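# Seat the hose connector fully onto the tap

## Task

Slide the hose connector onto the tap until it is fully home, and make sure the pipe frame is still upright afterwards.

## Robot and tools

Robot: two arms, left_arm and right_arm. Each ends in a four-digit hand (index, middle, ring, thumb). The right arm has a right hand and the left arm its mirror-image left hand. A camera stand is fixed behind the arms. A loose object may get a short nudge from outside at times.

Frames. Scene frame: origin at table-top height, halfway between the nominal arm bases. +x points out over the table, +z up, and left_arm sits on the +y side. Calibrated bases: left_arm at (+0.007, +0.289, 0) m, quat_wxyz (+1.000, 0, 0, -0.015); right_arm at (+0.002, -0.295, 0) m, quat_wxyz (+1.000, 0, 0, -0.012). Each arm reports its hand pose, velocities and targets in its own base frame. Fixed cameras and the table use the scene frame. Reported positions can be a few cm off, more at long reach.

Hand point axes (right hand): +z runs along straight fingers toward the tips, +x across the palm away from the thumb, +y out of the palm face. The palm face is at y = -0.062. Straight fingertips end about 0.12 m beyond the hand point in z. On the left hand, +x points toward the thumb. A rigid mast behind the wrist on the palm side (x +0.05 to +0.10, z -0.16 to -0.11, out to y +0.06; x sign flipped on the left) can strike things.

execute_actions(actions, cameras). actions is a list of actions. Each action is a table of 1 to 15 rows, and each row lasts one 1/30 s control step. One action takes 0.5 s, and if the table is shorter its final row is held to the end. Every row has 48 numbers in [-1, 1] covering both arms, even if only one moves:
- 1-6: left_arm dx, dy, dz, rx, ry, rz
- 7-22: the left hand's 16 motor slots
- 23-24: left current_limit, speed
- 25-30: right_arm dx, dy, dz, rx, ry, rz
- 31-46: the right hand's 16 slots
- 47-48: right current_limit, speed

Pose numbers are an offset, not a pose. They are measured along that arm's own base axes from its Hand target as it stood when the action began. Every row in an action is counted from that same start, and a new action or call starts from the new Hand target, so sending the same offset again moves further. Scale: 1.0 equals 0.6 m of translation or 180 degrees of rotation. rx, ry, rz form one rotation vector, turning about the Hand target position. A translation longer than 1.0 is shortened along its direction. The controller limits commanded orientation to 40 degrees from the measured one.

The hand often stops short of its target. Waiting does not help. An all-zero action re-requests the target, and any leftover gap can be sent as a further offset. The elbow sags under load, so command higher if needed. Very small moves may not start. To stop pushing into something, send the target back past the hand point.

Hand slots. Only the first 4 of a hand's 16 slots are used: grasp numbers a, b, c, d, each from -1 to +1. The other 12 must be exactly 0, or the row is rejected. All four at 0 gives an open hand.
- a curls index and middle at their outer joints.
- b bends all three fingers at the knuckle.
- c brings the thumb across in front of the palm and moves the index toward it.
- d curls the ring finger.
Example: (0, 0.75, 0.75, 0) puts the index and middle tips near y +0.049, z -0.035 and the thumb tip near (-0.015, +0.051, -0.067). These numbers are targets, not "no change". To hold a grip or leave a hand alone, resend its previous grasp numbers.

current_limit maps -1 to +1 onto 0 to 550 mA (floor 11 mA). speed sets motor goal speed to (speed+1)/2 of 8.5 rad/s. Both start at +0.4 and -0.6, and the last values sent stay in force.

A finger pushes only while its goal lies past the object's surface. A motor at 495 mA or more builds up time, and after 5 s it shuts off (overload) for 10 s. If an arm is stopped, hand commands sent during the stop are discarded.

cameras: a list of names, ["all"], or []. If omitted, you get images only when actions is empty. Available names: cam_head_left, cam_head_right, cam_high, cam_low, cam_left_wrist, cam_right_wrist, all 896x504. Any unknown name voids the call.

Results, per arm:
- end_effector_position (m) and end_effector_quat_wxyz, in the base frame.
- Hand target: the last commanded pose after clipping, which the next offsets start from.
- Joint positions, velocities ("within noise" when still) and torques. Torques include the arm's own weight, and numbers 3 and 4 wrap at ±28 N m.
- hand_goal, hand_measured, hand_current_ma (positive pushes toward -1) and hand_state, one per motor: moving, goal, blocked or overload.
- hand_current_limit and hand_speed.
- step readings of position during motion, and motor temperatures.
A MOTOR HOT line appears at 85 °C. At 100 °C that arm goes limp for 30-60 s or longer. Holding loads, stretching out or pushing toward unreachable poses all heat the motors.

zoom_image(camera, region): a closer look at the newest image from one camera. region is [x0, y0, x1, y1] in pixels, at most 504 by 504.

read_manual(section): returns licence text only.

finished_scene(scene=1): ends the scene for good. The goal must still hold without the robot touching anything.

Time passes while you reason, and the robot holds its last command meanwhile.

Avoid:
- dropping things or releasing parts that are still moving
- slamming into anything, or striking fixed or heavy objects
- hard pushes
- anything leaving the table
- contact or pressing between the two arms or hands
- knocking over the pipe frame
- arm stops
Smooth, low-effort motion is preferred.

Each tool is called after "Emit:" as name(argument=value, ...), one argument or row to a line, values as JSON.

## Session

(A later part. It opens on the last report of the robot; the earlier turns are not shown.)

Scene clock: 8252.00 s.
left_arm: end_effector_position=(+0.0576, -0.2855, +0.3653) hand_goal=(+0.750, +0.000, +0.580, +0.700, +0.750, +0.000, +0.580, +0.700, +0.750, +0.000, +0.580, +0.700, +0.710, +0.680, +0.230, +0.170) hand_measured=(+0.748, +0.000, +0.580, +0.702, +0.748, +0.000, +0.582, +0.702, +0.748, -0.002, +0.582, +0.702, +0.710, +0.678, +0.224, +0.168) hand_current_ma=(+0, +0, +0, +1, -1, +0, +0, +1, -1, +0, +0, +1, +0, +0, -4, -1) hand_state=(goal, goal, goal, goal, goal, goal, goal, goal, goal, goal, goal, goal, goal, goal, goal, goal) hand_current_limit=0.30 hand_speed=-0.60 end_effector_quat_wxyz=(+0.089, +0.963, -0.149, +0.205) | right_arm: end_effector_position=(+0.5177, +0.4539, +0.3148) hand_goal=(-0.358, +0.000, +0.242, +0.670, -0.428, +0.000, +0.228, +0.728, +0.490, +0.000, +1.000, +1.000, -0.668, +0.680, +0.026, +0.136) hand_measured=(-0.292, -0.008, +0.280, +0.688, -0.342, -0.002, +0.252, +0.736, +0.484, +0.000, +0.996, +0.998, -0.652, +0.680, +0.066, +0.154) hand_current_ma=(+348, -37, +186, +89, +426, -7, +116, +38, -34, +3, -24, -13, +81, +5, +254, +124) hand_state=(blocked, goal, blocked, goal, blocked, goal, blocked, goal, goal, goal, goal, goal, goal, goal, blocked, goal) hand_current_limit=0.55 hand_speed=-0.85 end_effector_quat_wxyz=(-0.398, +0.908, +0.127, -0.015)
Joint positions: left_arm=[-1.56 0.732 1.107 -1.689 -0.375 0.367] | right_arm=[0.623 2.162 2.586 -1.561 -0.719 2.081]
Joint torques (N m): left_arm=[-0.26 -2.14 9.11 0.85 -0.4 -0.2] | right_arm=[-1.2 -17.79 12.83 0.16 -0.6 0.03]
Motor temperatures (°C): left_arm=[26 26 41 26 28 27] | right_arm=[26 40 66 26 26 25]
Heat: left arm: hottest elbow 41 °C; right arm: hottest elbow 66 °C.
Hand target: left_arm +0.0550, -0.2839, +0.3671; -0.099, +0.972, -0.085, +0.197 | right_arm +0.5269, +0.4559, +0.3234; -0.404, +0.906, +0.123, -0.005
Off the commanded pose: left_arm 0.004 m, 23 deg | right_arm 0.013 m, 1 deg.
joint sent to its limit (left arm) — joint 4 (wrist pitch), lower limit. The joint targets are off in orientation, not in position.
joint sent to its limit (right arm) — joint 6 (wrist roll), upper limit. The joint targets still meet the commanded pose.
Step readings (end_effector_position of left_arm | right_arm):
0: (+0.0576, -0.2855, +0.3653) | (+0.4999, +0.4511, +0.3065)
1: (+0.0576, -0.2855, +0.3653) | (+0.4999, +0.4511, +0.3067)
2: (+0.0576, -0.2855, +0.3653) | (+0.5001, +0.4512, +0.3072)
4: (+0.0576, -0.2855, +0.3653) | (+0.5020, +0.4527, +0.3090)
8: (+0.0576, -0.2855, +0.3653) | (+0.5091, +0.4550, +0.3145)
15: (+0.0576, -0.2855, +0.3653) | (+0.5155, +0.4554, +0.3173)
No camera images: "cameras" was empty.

Emit:
execute_actions(
  actions=[],
  cameras=["cam_low","cam_left_wrist","cam_right_wrist"],
)

Emit:
zoom_image(
  camera="cam_low",
  region=[400, 190, 460, 230],
)

Emit:
zoom_image(
  camera="cam_left_wrist",
  region=[285, 280, 345, 380],
)

Scene clock: 8256.07 s.
left_arm: end_effector_position=(+0.0576, -0.2855, +0.3653) hand_goal=(+0.750, +0.000, +0.580, +0.700, +0.750, +0.000, +0.580, +0.700, +0.750, +0.000, +0.580, +0.700, +0.710, +0.680, +0.230, +0.170) hand_measured=(+0.748, +0.000, +0.580, +0.702, +0.748, +0.000, +0.582, +0.702, +0.748, -0.002, +0.582, +0.702, +0.710, +0.678, +0.224, +0.168) hand_current_ma=(+0, +0, +0, +1, -1, +0, +0, +1, -1, +0, +0, +1, +0, +0, -4, -1) hand_state=(goal, goal, goal, goal, goal, goal, goal, goal, goal, goal, goal, goal, goal, goal, goal, goal) hand_current_limit=0.30 hand_speed=-0.60 end_effector_quat_wxyz=(+0.089, +0.963, -0.149, +0.205) | right_arm: end_effector_position=(+0.5178, +0.4540, +0.3145) hand_goal=(-0.358, +0.000, +0.242, +0.670, -0.428, +0.000, +0.228, +0.728, +0.490, +0.000, +1.000, +1.000, -0.668, +0.680, +0.026, +0.136) hand_measured=(-0.292, -0.008, +0.280, +0.688, -0.342, -0.002, +0.252, +0.736, +0.484, +0.000, +0.996, +0.998, -0.652, +0.680, +0.066, +0.154) hand_current_ma=(+348, -37, +186, +89, +426, -7, +116, +38, -34, +3, -24, -13, +81, +5, +254, +124) hand_state=(blocked, goal, blocked, goal, blocked, goal, blocked, goal, goal, goal, goal, goal, goal, goal, blocked, goal) hand_current_limit=0.55 hand_speed=-0.85 end_effector_quat_wxyz=(-0.398, +0.908, +0.127, -0.015)
Joint positions: left_arm=[-1.56 0.732 1.107 -1.689 -0.375 0.367] | right_arm=[0.623 2.163 2.586 -1.561 -0.719 2.081]
Joint velocities: within noise
Joint torques (N m): left_arm=[-0.09 -1.9 9.14 0.87 -0.4 -0.2] | right_arm=[-1.14 -17.9 12.85 0.24 -0.6 0.03]
Motor temperatures (°C): left_arm=[26 26 41 26 28 27] | right_arm=[26 40 67 26 26 25]
Heat: left arm: hottest elbow 41 °C; right arm: hottest elbow 67 °C.
Hand target: left_arm +0.0550, -0.2839, +0.3671; -0.099, +0.972, -0.085, +0.197 | right_arm +0.5269, +0.4559, +0.3236; -0.404, +0.906, +0.123, -0.005
Off the commanded pose: left_arm 0.004 m, 23 deg | right_arm 0.013 m, 1 deg.
camera_calibration:
cam_left_wrist: T_world_to_cam=[[-0.499354, 0.780647, -0.375812, 0.353502], [0.31521, 0.567731, 0.760476, -0.177691], [0.807024, 0.261287, -0.529567, 0.349928], [0, 0, 0, 1]] pos_world=[-0.0498675, -0.266511, 0.45329]
cam_right_wrist: T_world_to_cam=[[-0.598685, -0.630839, -0.493577, 0.778964], [-0.413248, -0.284603, 0.865001, 0.0235927], [-0.68615, 0.721833, -0.0903053, 0.18451], [0, 0, 0, 1]] pos_world=[0.602705, 0.36493, 0.380733]
Images, in order (width x height): cam_low 896x504, cam_left_wrist 896x504, cam_right_wrist 896x504.

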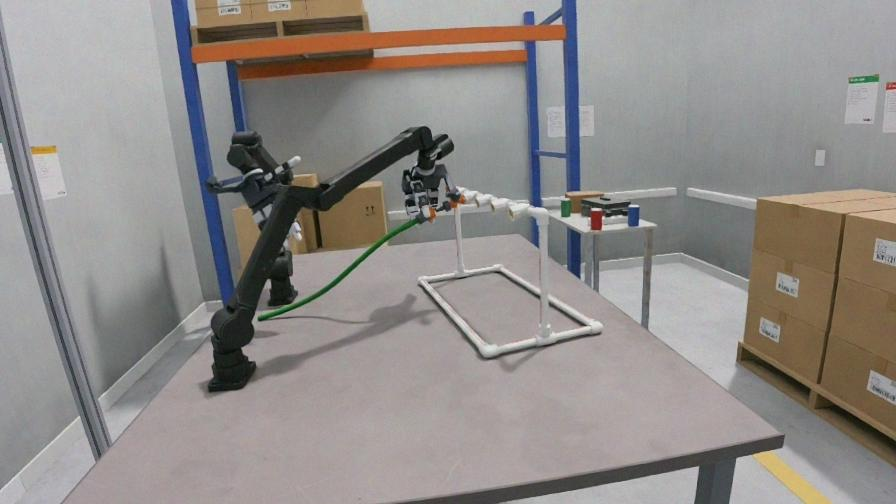

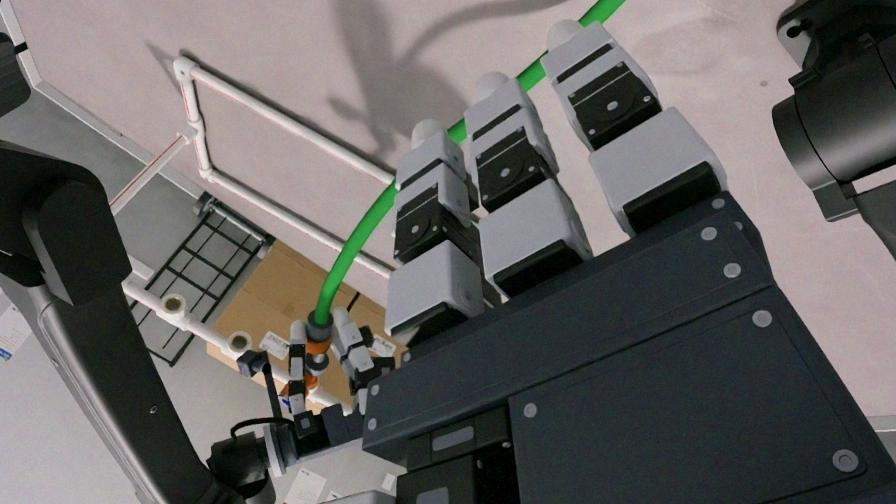

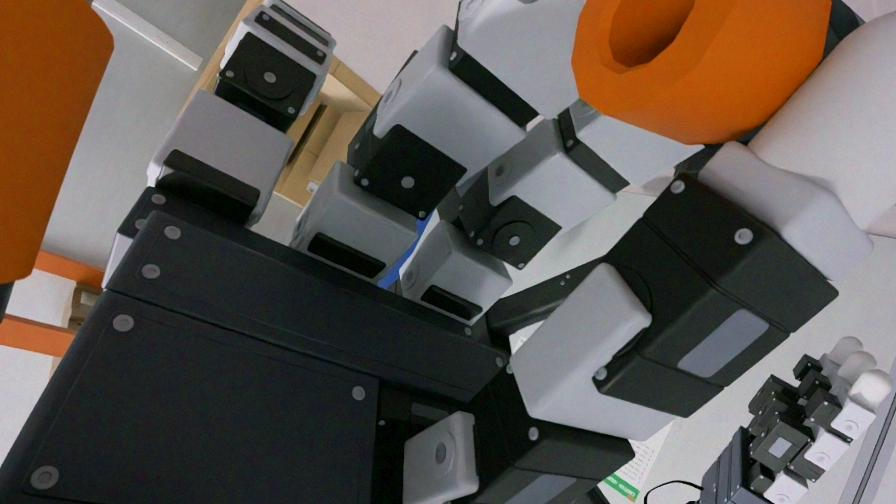

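Scaled by 8.400.

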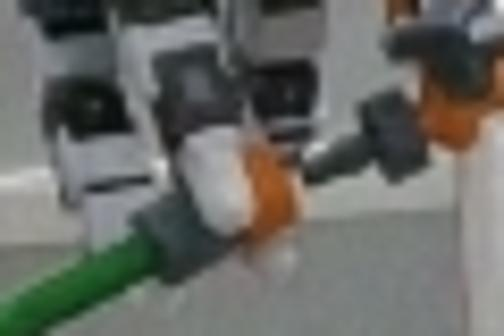

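Scaled by 5.040.

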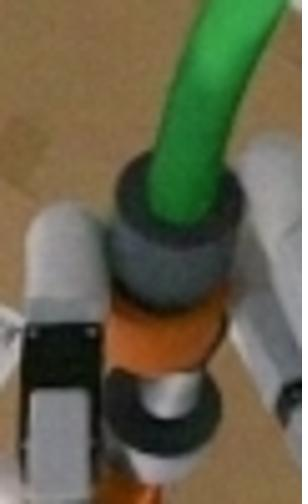

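Emit:
execute_actions(
  actions=[
    [[0,0,0,0,0,0,0,0,0,0,0,0,0,0,0,0,0,0,0,0,0,0,0.3,-0.6,0.0184,0.0060,0.0062,0,0,0,0.15,0.56,0.82,-0.8,0,0,0,0,0,0,0,0,0,0,0,0,0.55,-0.85]],
  ],
  cameras=["cam_low","cam_high","cam_left_wrist"],
)

Scene clock: 8295.10 s.
left_arm: end_effector_position=(+0.0576, -0.2855, +0.3653) hand_goal=(+0.750, +0.000, +0.580, +0.700, +0.750, +0.000, +0.580, +0.700, +0.750, +0.000, +0.580, +0.700, +0.710, +0.680, +0.230, +0.170) hand_measured=(+0.748, +0.000, +0.580, +0.702, +0.748, +0.000, +0.582, +0.702, +0.748, -0.002, +0.582, +0.702, +0.710, +0.678, +0.224, +0.168) hand_current_ma=(+0, +0, +0, +1, -1, +0, +0, +1, -1, +0, +0, +1, +0, +0, -4, -1) hand_state=(goal, goal, goal, goal, goal, goal, goal, goal, goal, goal, goal, goal, goal, goal, goal, goal) hand_current_limit=0.30 hand_speed=-0.60 end_effector_quat_wxyz=(+0.089, +0.963, -0.149, +0.205) | right_arm: end_effector_position=(+0.5278, +0.4601, +0.3196) hand_goal=(-0.358, +0.000, +0.242, +0.670, -0.428, +0.000, +0.228, +0.728, +0.490, +0.000, +1.000, +1.000, -0.668, +0.680, +0.026, +0.136) hand_measured=(-0.292, -0.008, +0.280, +0.688, -0.342, -0.002, +0.252, +0.736, +0.484, +0.000, +0.996, +0.998, -0.652, +0.680, +0.066, +0.154) hand_current_ma=(+348, -37, +186, +89, +426, -7, +116, +38, -34, +3, -24, -13, +81, +5, +254, +124) hand_state=(blocked, goal, blocked, goal, blocked, goal, blocked, goal, goal, goal, goal, goal, goal, goal, blocked, goal) hand_current_limit=0.55 hand_speed=-0.85 end_effector_quat_wxyz=(-0.400, +0.907, +0.128, -0.012)
Joint positions: left_arm=[-1.56 0.732 1.107 -1.689 -0.375 0.367] | right_arm=[0.621 2.269 2.793 -1.656 -0.722 2.081]
Joint torques (N m): left_arm=[-0.5 -1.85 9.11 0.75 -0.42 -0.21] | right_arm=[-1.44 -18.61 12.49 0.27 -0.57 0.03]
Motor temperatures (°C): left_arm=[26 26 41 26 28 27] | right_arm=[26 41 68 26 26 25]
Heat: left arm: hottest elbow 41 °C; right arm: hottest elbow 68 °C.
Hand target: left_arm +0.0550, -0.2839, +0.3671; -0.099, +0.972, -0.085, +0.197 | right_arm +0.5380, +0.4595, +0.3272; -0.404, +0.907, +0.123, -0.005
Off the commanded pose: left_arm 0.004 m, 23 deg | right_arm 0.013 m, 1 deg.
joint sent to its limit (left arm) — joint 4 (wrist pitch), lower limit. The joint targets are off in orientation, not in position.
joint sent to its limit (right arm) — joint 6 (wrist roll), upper limit. The joint targets still meet the commanded pose.
Step readings (end_effector_position of left_arm | right_arm):
0: (+0.0576, -0.2855, +0.3653) | (+0.5178, +0.4540, +0.3145)
1: (+0.0576, -0.2855, +0.3653) | (+0.5178, +0.4540, +0.3146)
2: (+0.0576, -0.2855, +0.3653) | (+0.5181, +0.4542, +0.3153)
4: (+0.0576, -0.2855, +0.3653) | (+0.5203, +0.4561, +0.3175)
8: (+0.0576, -0.2855, +0.3653) | (+0.5258, +0.4589, +0.3201)
15: (+0.0576, -0.2855, +0.3653) | (+0.5279, +0.4601, +0.3197)
camera_calibration:
cam_left_wrist: T_world_to_cam=[[-0.499354, 0.780647, -0.375812, 0.353502], [0.31521, 0.567731, 0.760476, -0.177691], [0.807024, 0.261287, -0.529567, 0.349928], [0, 0, 0, 1]] pos_world=[-0.0498675, -0.266511, 0.45329]
Images, in order (width x height): cam_high 896x504, cam_low 896x504, cam_left_wrist 896x504.

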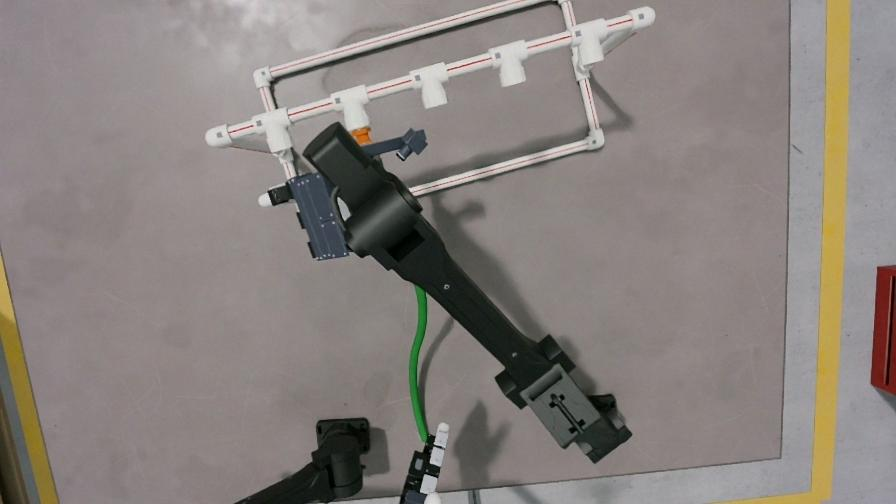

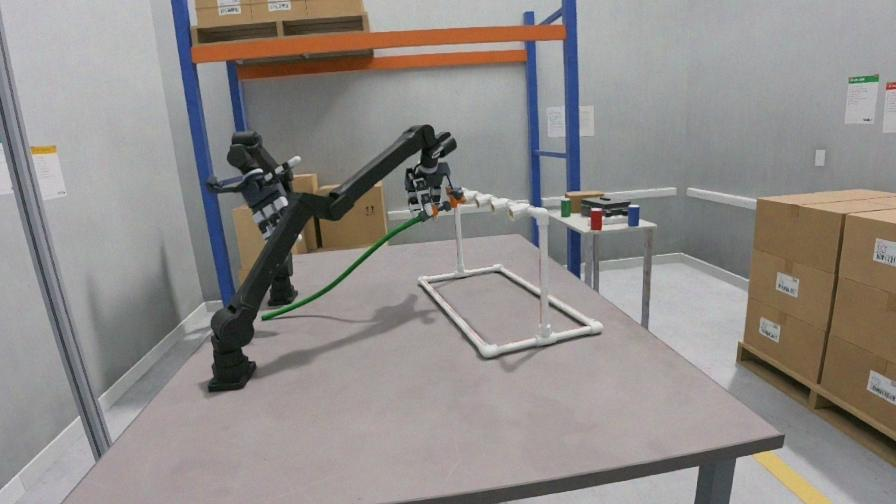

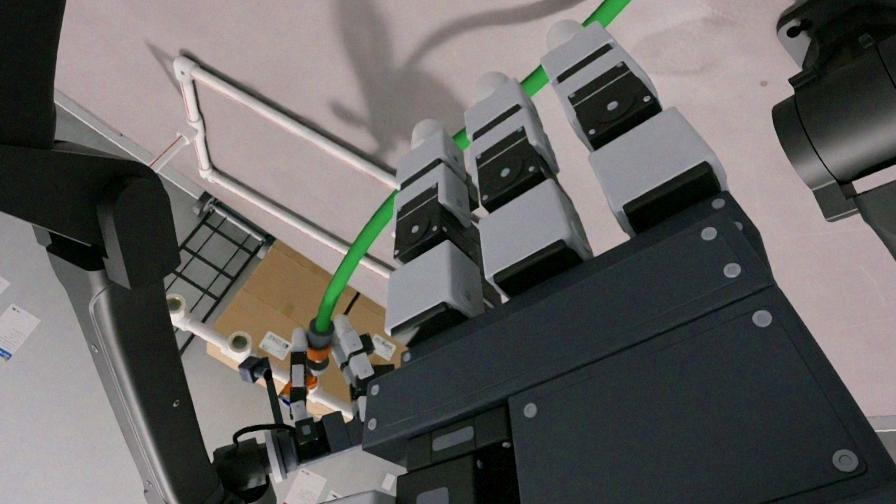

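Emit:
zoom_image(
  camera="cam_low",
  region=[400, 190, 460, 230],
)

Emit:
zoom_image(
  camera="cam_left_wrist",
  region=[285, 280, 345, 380],
)

Emit:
zoom_image(
  camera="cam_low",
  region=[420, 180, 480, 220],
)

Scaled by 8.400.

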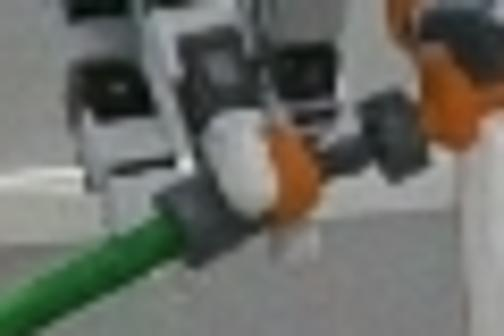

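Scaled by 5.040.

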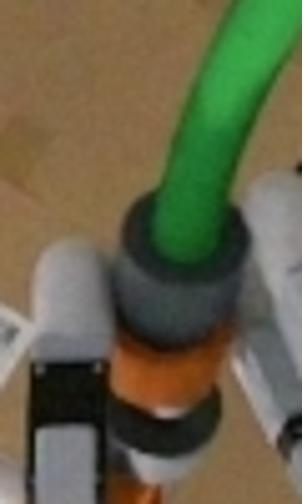

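Scaled by 8.400.

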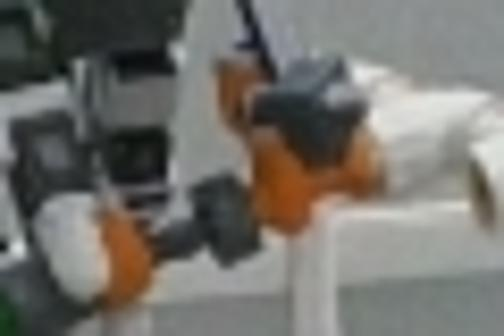

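Emit:
execute_actions(
  actions=[
    [[0,0,0,0,0,0,0,0,0,0,0,0,0,0,0,0,0,0,0,0,0,0,0.3,-0.6,0.0153,0.0046,0.0052,0,0,0,0.15,0.56,0.82,-0.8,0,0,0,0,0,0,0,0,0,0,0,0,0.55,-0.85]],
  ],
  cameras=["cam_low","cam_high","cam_left_wrist"],
)

Emit:
zoom_image(
  camera="cam_low",
  region=[410, 185, 470, 225],
)

Emit:
zoom_image(
  camera="cam_left_wrist",
  region=[285, 280, 345, 380],
)

Emit:
zoom_image(
  camera="cam_high",
  region=[190, 80, 440, 220],
)

Scene clock: 8317.00 s.
left_arm: end_effector_position=(+0.0576, -0.2855, +0.3653) hand_goal=(+0.750, +0.000, +0.580, +0.700, +0.750, +0.000, +0.580, +0.700, +0.750, +0.000, +0.580, +0.700, +0.710, +0.680, +0.230, +0.170) hand_measured=(+0.748, +0.000, +0.580, +0.702, +0.748, +0.000, +0.582, +0.702, +0.748, -0.002, +0.582, +0.702, +0.710, +0.678, +0.224, +0.168) hand_current_ma=(+0, +0, +0, +1, -1, +0, +0, +1, -1, +0, +0, +1, +0, +0, -4, -1) hand_state=(goal, goal, goal, goal, goal, goal, goal, goal, goal, goal, goal, goal, goal, goal, goal, goal) hand_current_limit=0.30 hand_speed=-0.60 end_effector_quat_wxyz=(+0.089, +0.963, -0.149, +0.205) | right_arm: end_effector_position=(+0.5339, +0.4626, +0.3202) hand_goal=(-0.358, +0.000, +0.242, +0.670, -0.428, +0.000, +0.228, +0.728, +0.490, +0.000, +1.000, +1.000, -0.668, +0.680, +0.026, +0.136) hand_measured=(-0.292, +0.002, +0.280, +0.688, -0.342, +0.008, +0.252, +0.736, +0.484, +0.000, +0.996, +0.998, -0.646, +0.682, +0.066, +0.154) hand_current_ma=(+348, +8, +186, +89, +426, +31, +116, +39, -34, +3, -24, -13, +111, +9, +254, +124) hand_state=(blocked, goal, blocked, goal, blocked, goal, blocked, goal, goal, goal, goal, goal, blocked, goal, blocked, goal) hand_current_limit=0.55 hand_speed=-0.85 end_effector_quat_wxyz=(-0.405, +0.905, +0.129, -0.007)
Joint positions: left_arm=[-1.56 0.732 1.107 -1.689 -0.375 0.367] | right_arm=[0.618 2.305 2.862 -1.672 -0.727 2.081]
Joint torques (N m): left_arm=[-0.03 -1.9 9.17 0.83 -0.39 -0.21] | right_arm=[-1.55 -18.84 12.68 0.84 -0.57 0.03]
Motor temperatures (°C): left_arm=[26 26 41 26 28 27] | right_arm=[26 41 67 26 26 25]
Heat: left arm: hottest elbow 41 °C; right arm: hottest elbow 67 °C.
Hand target: left_arm +0.0550, -0.2839, +0.3671; -0.099, +0.972, -0.085, +0.197 | right_arm +0.5472, +0.4623, +0.3303; -0.404, +0.906, +0.123, -0.005
Off the commanded pose: left_arm 0.004 m, 23 deg | right_arm 0.017 m, 1 deg.
elbow stopped short (right arm): the move would have taken joint 3 (elbow) straighter than the controller allows.
joint sent to its limit (left arm) — joint 4 (wrist pitch), lower limit. The joint targets are off in orientation, not in position.
joint sent to its limit (right arm) — joint 6 (wrist roll), upper limit. The joint targets are off in orientation, not in position.
Step readings (end_effector_position of left_arm | right_arm):
0: (+0.0576, -0.2855, +0.3653) | (+0.5278, +0.4601, +0.3196)
1: (+0.0576, -0.2855, +0.3653) | (+0.5278, +0.4601, +0.3197)
2: (+0.0576, -0.2855, +0.3653) | (+0.5281, +0.4600, +0.3201)
4: (+0.0576, -0.2855, +0.3653) | (+0.5297, +0.4599, +0.3205)
8: (+0.0576, -0.2855, +0.3653) | (+0.5330, +0.4618, +0.3202)
15: (+0.0576, -0.2855, +0.3653) | (+0.5339, +0.4625, +0.3203)
camera_calibration:
cam_left_wrist: T_world_to_cam=[[-0.499354, 0.780647, -0.375812, 0.353502], [0.31521, 0.567731, 0.760476, -0.177691], [0.807024, 0.261287, -0.529567, 0.349928], [0, 0, 0, 1]] pos_world=[-0.0498675, -0.266511, 0.45329]
Images, in order (width x height): cam_high 896x504, cam_low 896x504, cam_left_wrist 896x504.

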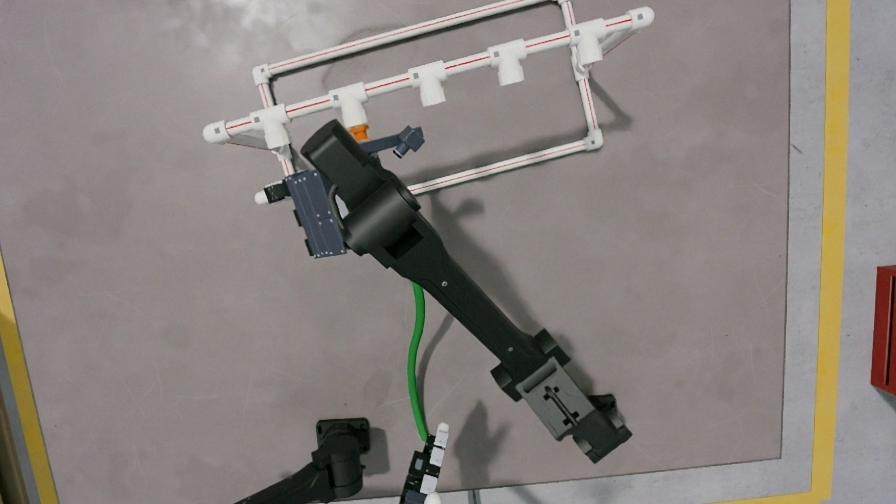

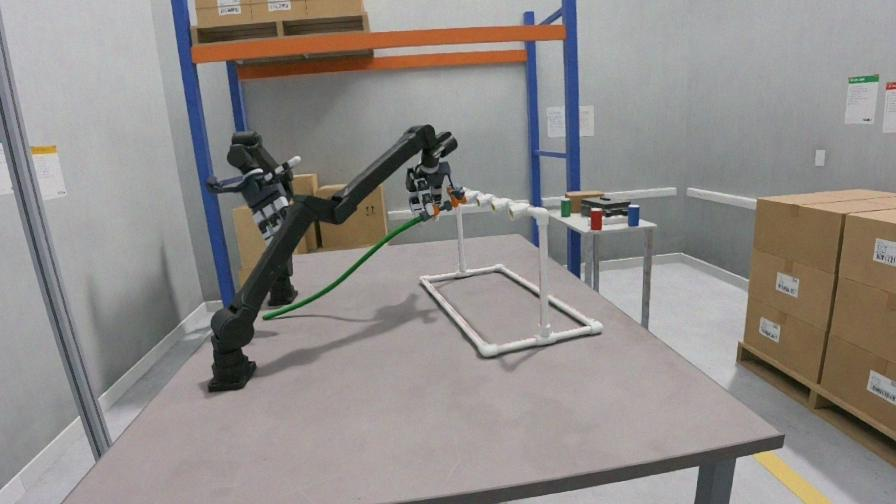

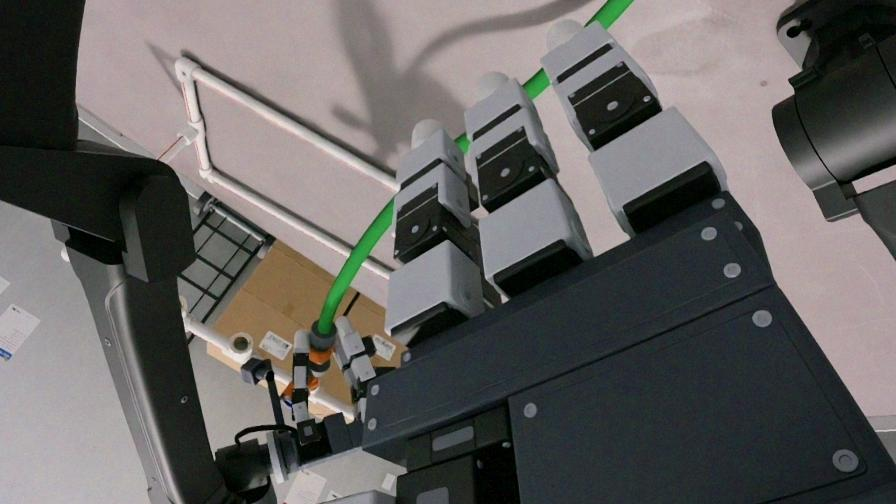

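Scaled by 8.400.

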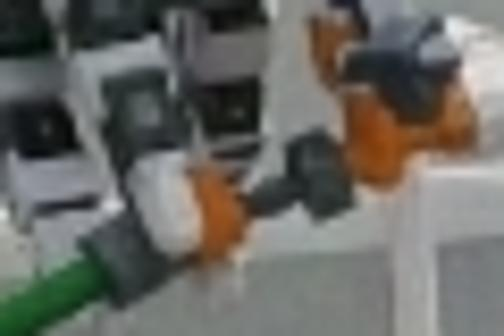

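Scaled by 5.040.

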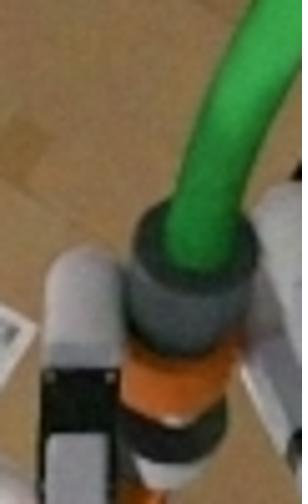

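Scaled by 2.016.

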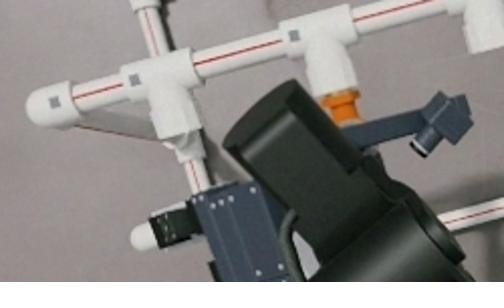

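Emit:
execute_actions(
  actions=[],
)

Emit:
zoom_image(
  camera="cam_right_wrist",
  region=[540, 0, 740, 120],
)

Emit:
zoom_image(
  camera="cam_head_left",
  region=[340, 100, 540, 230],
)

Emit:
zoom_image(
  camera="cam_head_right",
  region=[320, 100, 520, 230],
)

Scene clock: 8408.83 s.
left_arm: end_effector_position=(+0.0576, -0.2855, +0.3653) hand_goal=(+0.750, +0.000, +0.580, +0.700, +0.750, +0.000, +0.580, +0.700, +0.750, +0.000, +0.580, +0.700, +0.710, +0.680, +0.230, +0.170) hand_measured=(+0.748, +0.000, +0.580, +0.702, +0.748, +0.000, +0.582, +0.702, +0.748, -0.002, +0.582, +0.702, +0.710, +0.678, +0.224, +0.168) hand_current_ma=(+0, +0, +0, +1, -1, +0, +0, +1, -1, +0, +0, +1, +0, +0, -4, -1) hand_state=(goal, goal, goal, goal, goal, goal, goal, goal, goal, goal, goal, goal, goal, goal, goal, goal) hand_current_limit=0.30 hand_speed=-0.60 end_effector_quat_wxyz=(+0.089, +0.963, -0.149, +0.205) | right_arm: end_effector_position=(+0.5339, +0.4626, +0.3202) hand_goal=(-0.358, +0.000, +0.242, +0.670, -0.428, +0.000, +0.228, +0.728, +0.490, +0.000, +1.000, +1.000, -0.668, +0.680, +0.026, +0.136) hand_measured=(-0.292, +0.002, +0.280, +0.688, -0.342, +0.008, +0.252, +0.736, +0.484, +0.000, +0.996, +0.998, -0.646, +0.682, +0.066, +0.154) hand_current_ma=(+348, +8, +186, +89, +426, +31, +116, +39, -34, +3, -24, -13, +111, +9, +254, +124) hand_state=(blocked, goal, blocked, goal, blocked, goal, blocked, goal, goal, goal, goal, goal, blocked, goal, blocked, goal) hand_current_limit=0.55 hand_speed=-0.85 end_effector_quat_wxyz=(-0.405, +0.905, +0.129, -0.007)
Joint positions: left_arm=[-1.56 0.732 1.107 -1.689 -0.375 0.367] | right_arm=[0.618 2.305 2.862 -1.672 -0.727 2.081]
Joint velocities: within noise
Joint torques (N m): left_arm=[-0.15 -2.02 9.18 0.73 -0.39 -0.25] | right_arm=[-1.55 -18.78 12.67 0.83 -0.57 0.03]
Motor temperatures (°C): left_arm=[26 26 41 26 28 27] | right_arm=[26 45 69 26 26 25]
Heat: left arm: hottest elbow 41 °C; right arm: hottest elbow 69 °C.
Hand target: left_arm +0.0550, -0.2839, +0.3671; -0.099, +0.972, -0.085, +0.197 | right_arm +0.5472, +0.4623, +0.3303; -0.404, +0.906, +0.123, -0.005
Off the commanded pose: left_arm 0.004 m, 23 deg | right_arm 0.017 m, 1 deg.
camera_calibration:
cam_left_wrist: T_world_to_cam=[[-0.499354, 0.780647, -0.375812, 0.353502], [0.31521, 0.567731, 0.760476, -0.177691], [0.807024, 0.261287, -0.529567, 0.349928], [0, 0, 0, 1]] pos_world=[-0.0498675, -0.266511, 0.45329]
cam_right_wrist: T_world_to_cam=[[-0.593244, -0.620189, -0.513251, 0.795264], [-0.425695, -0.29945, 0.853882, 0.0449699], [-0.683261, 0.725049, -0.0863642, 0.185554], [0, 0, 0, 1]] pos_world=[0.617711, 0.372144, 0.385797]

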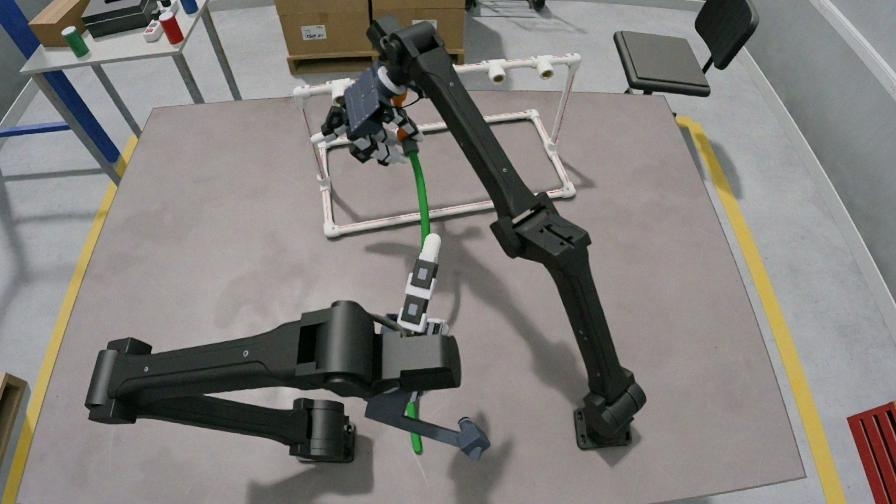

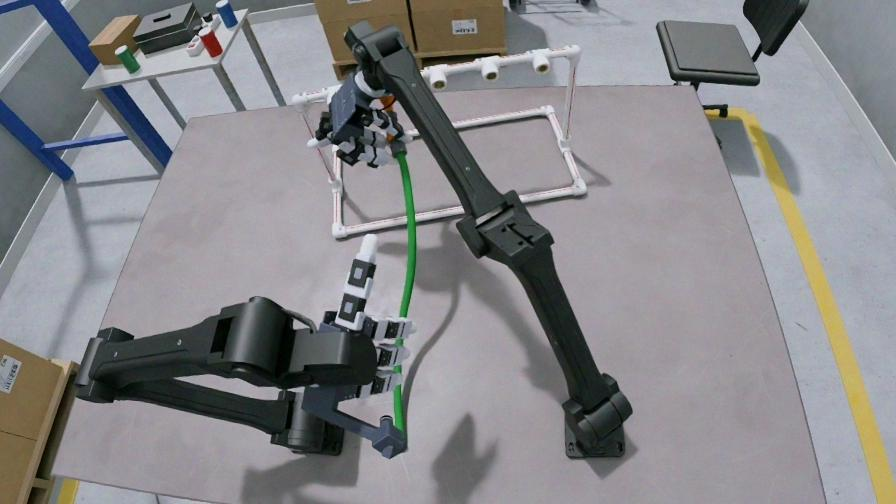

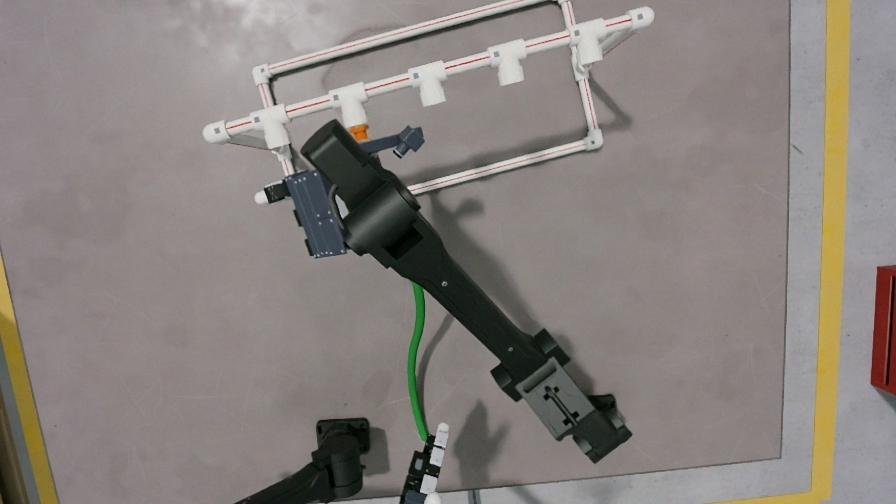

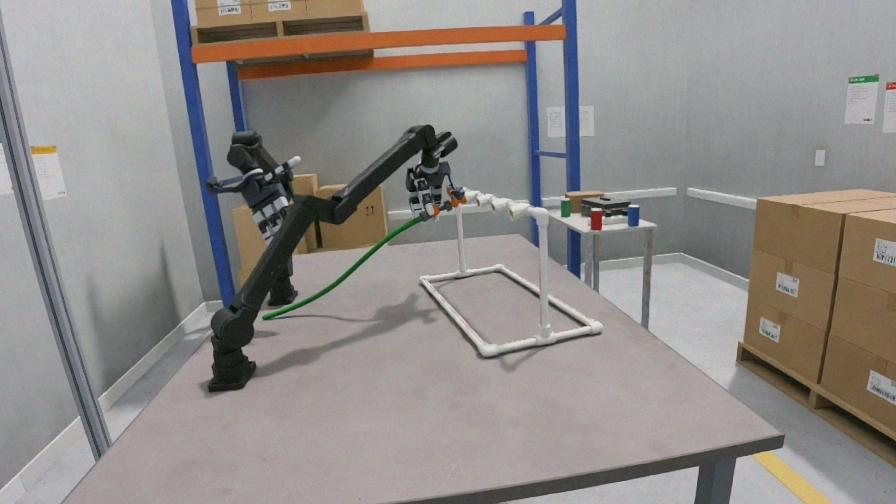

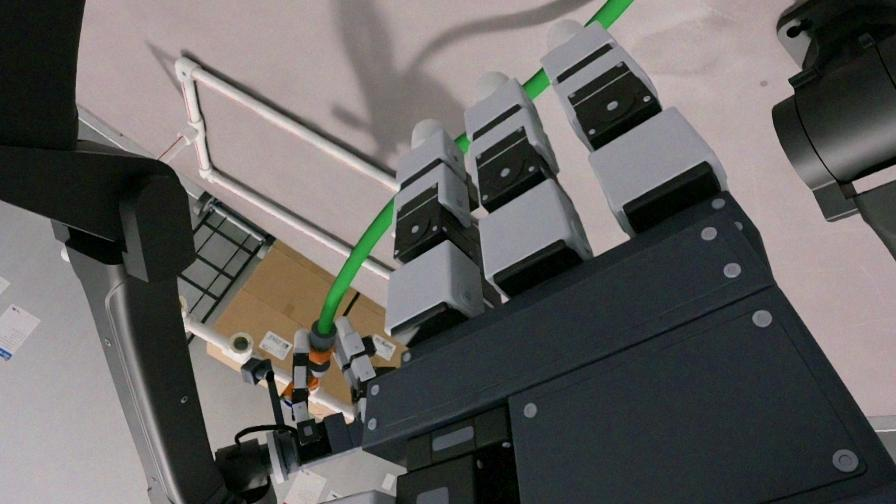

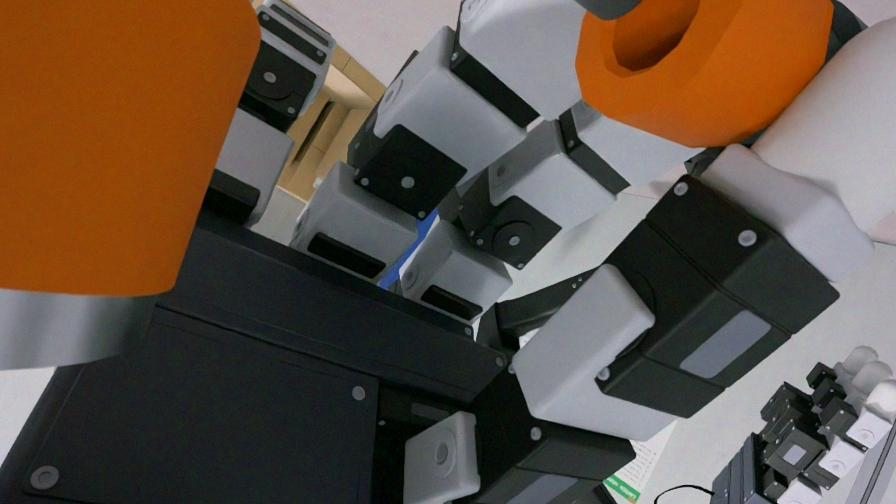

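Scaled by 2.520.

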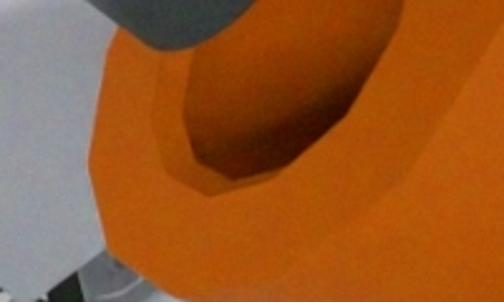

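Scaled by 2.520.

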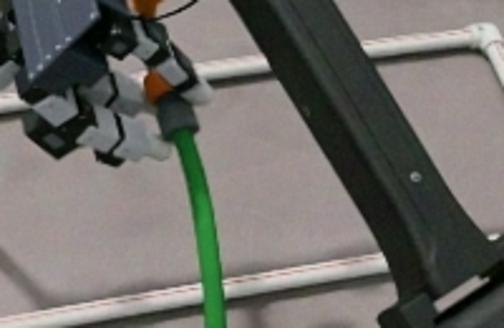

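Scaled by 2.520.

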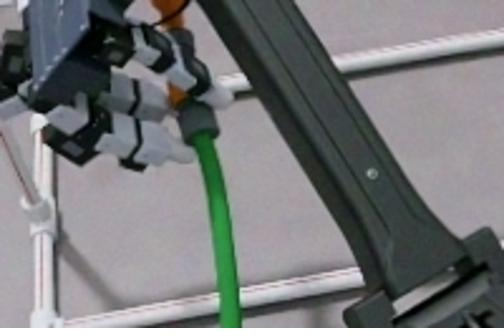

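Emit:
zoom_image(
  camera="cam_left_wrist",
  region=[220, 300, 400, 450],
)

Emit:
zoom_image(
  camera="cam_high",
  region=[230, 90, 330, 230],
)

Emit:
zoom_image(
  camera="cam_head_right",
  region=[280, 60, 420, 180],
)

Emit:
zoom_image(
  camera="cam_head_left",
  region=[280, 60, 440, 180],
)

Emit:
zoom_image(
  camera="cam_low",
  region=[400, 150, 500, 240],
)

Scaled by 2.800.

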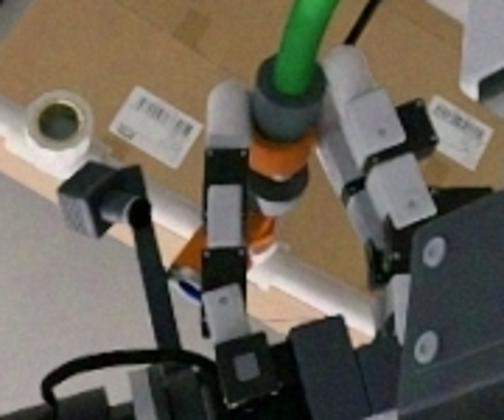

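Scaled by 3.600.

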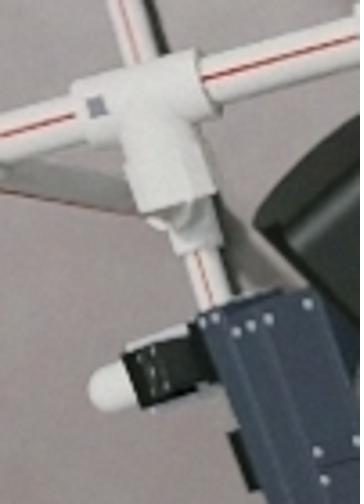

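Scaled by 3.600.

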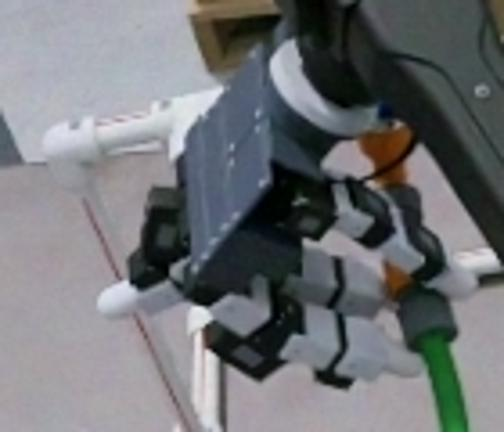

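Scaled by 3.150.

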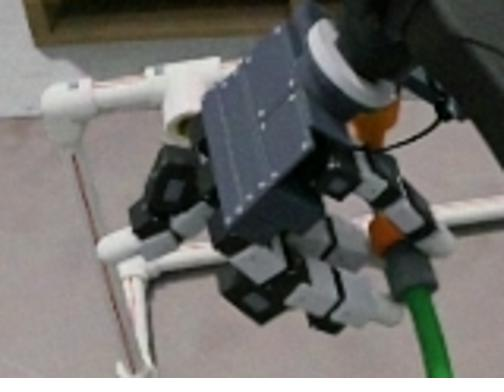

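Scaled by 5.040.

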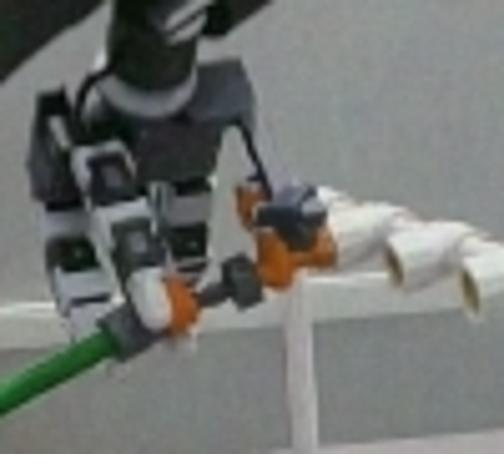

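Emit:
zoom_image(
  camera="cam_head_left",
  region=[315, 80, 375, 140],
)

Emit:
zoom_image(
  camera="cam_right_wrist",
  region=[240, 0, 740, 340],
)

Emit:
zoom_image(
  camera="cam_low",
  region=[435, 180, 475, 210],
)

Scaled by 8.400.

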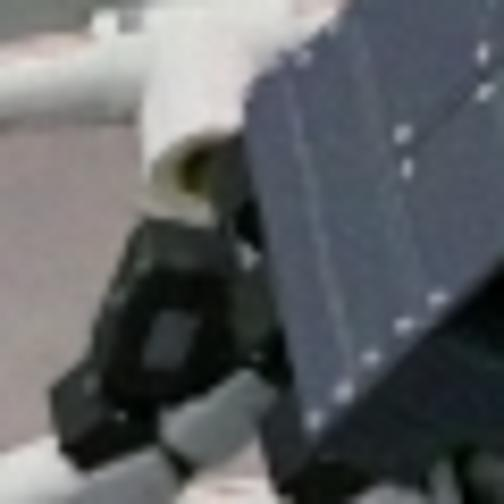

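Scaled by 1.008.

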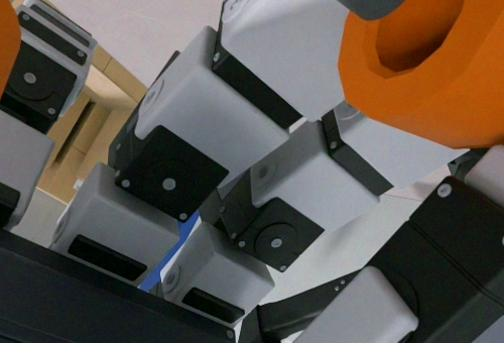

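Scaled by 12.600.

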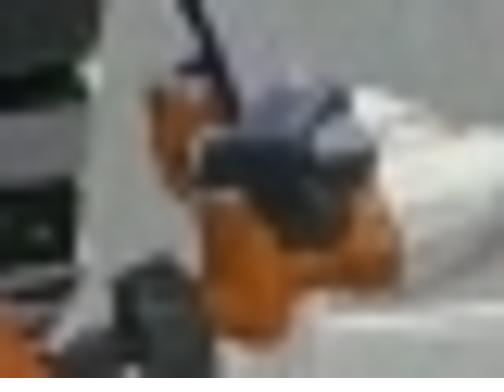

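Emit:
zoom_image(
  camera="cam_right_wrist",
  region=[560, 0, 720, 90],
)

Emit:
zoom_image(
  camera="cam_right_wrist",
  region=[500, 0, 896, 220],
)

Scaled by 3.150.

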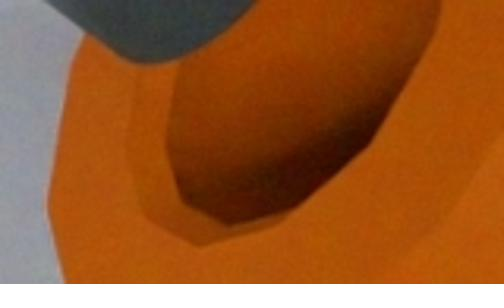

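Scaled by 1.273.

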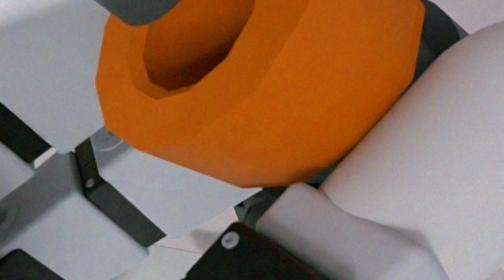

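Emit:
zoom_image(
  camera="cam_left_wrist",
  region=[255, 350, 335, 430],
)

Emit:
zoom_image(
  camera="cam_head_right",
  region=[360, 80, 420, 140],
)

Emit:
zoom_image(
  camera="cam_head_left",
  region=[370, 70, 430, 130],
)

Emit:
zoom_image(
  camera="cam_high",
  region=[320, 80, 440, 170],
)

Scaled by 6.300.

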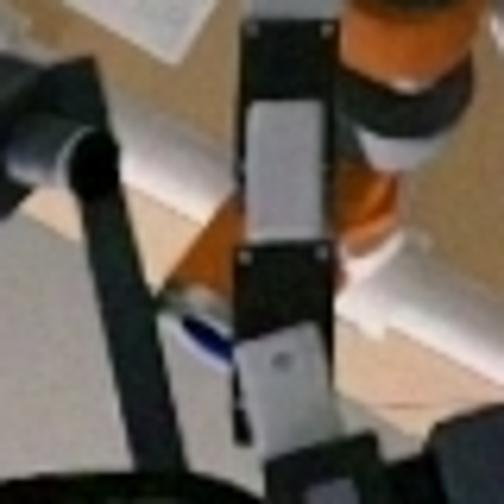

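Scaled by 8.400.

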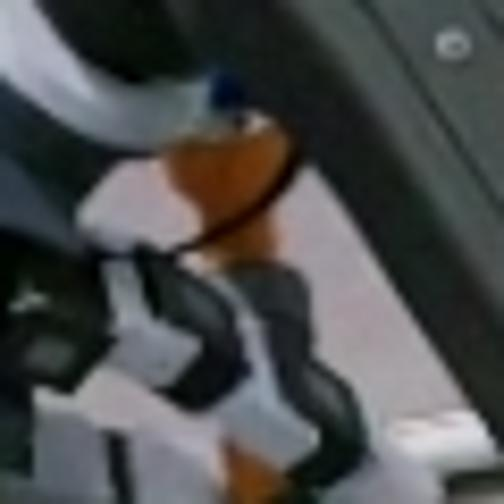

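Scaled by 8.400.

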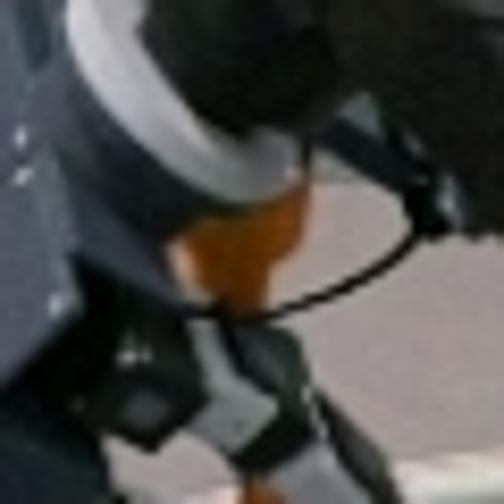

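Scaled by 4.200.

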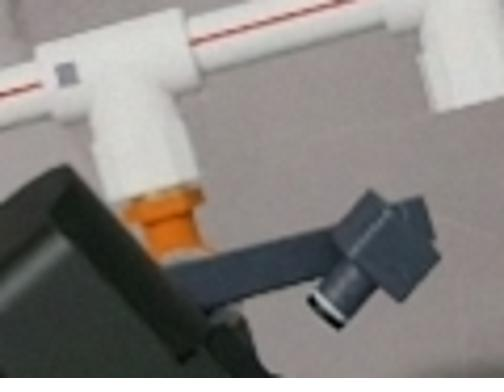

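Emit:
zoom_image(
  camera="cam_low",
  region=[418, 195, 458, 222],
)

Emit:
zoom_image(
  camera="cam_left_wrist",
  region=[295, 310, 345, 380],
)

Scaled by 12.600.

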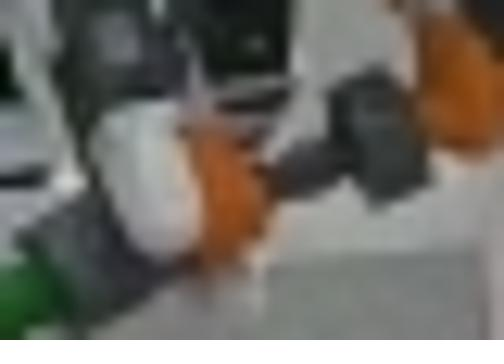

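Scaled by 7.200.

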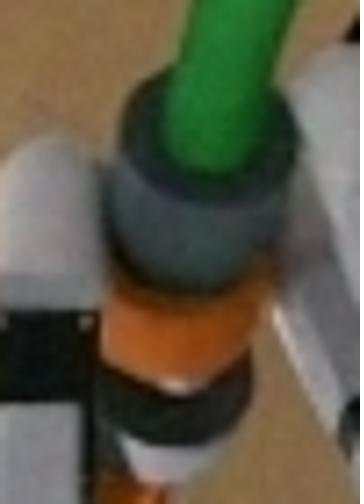

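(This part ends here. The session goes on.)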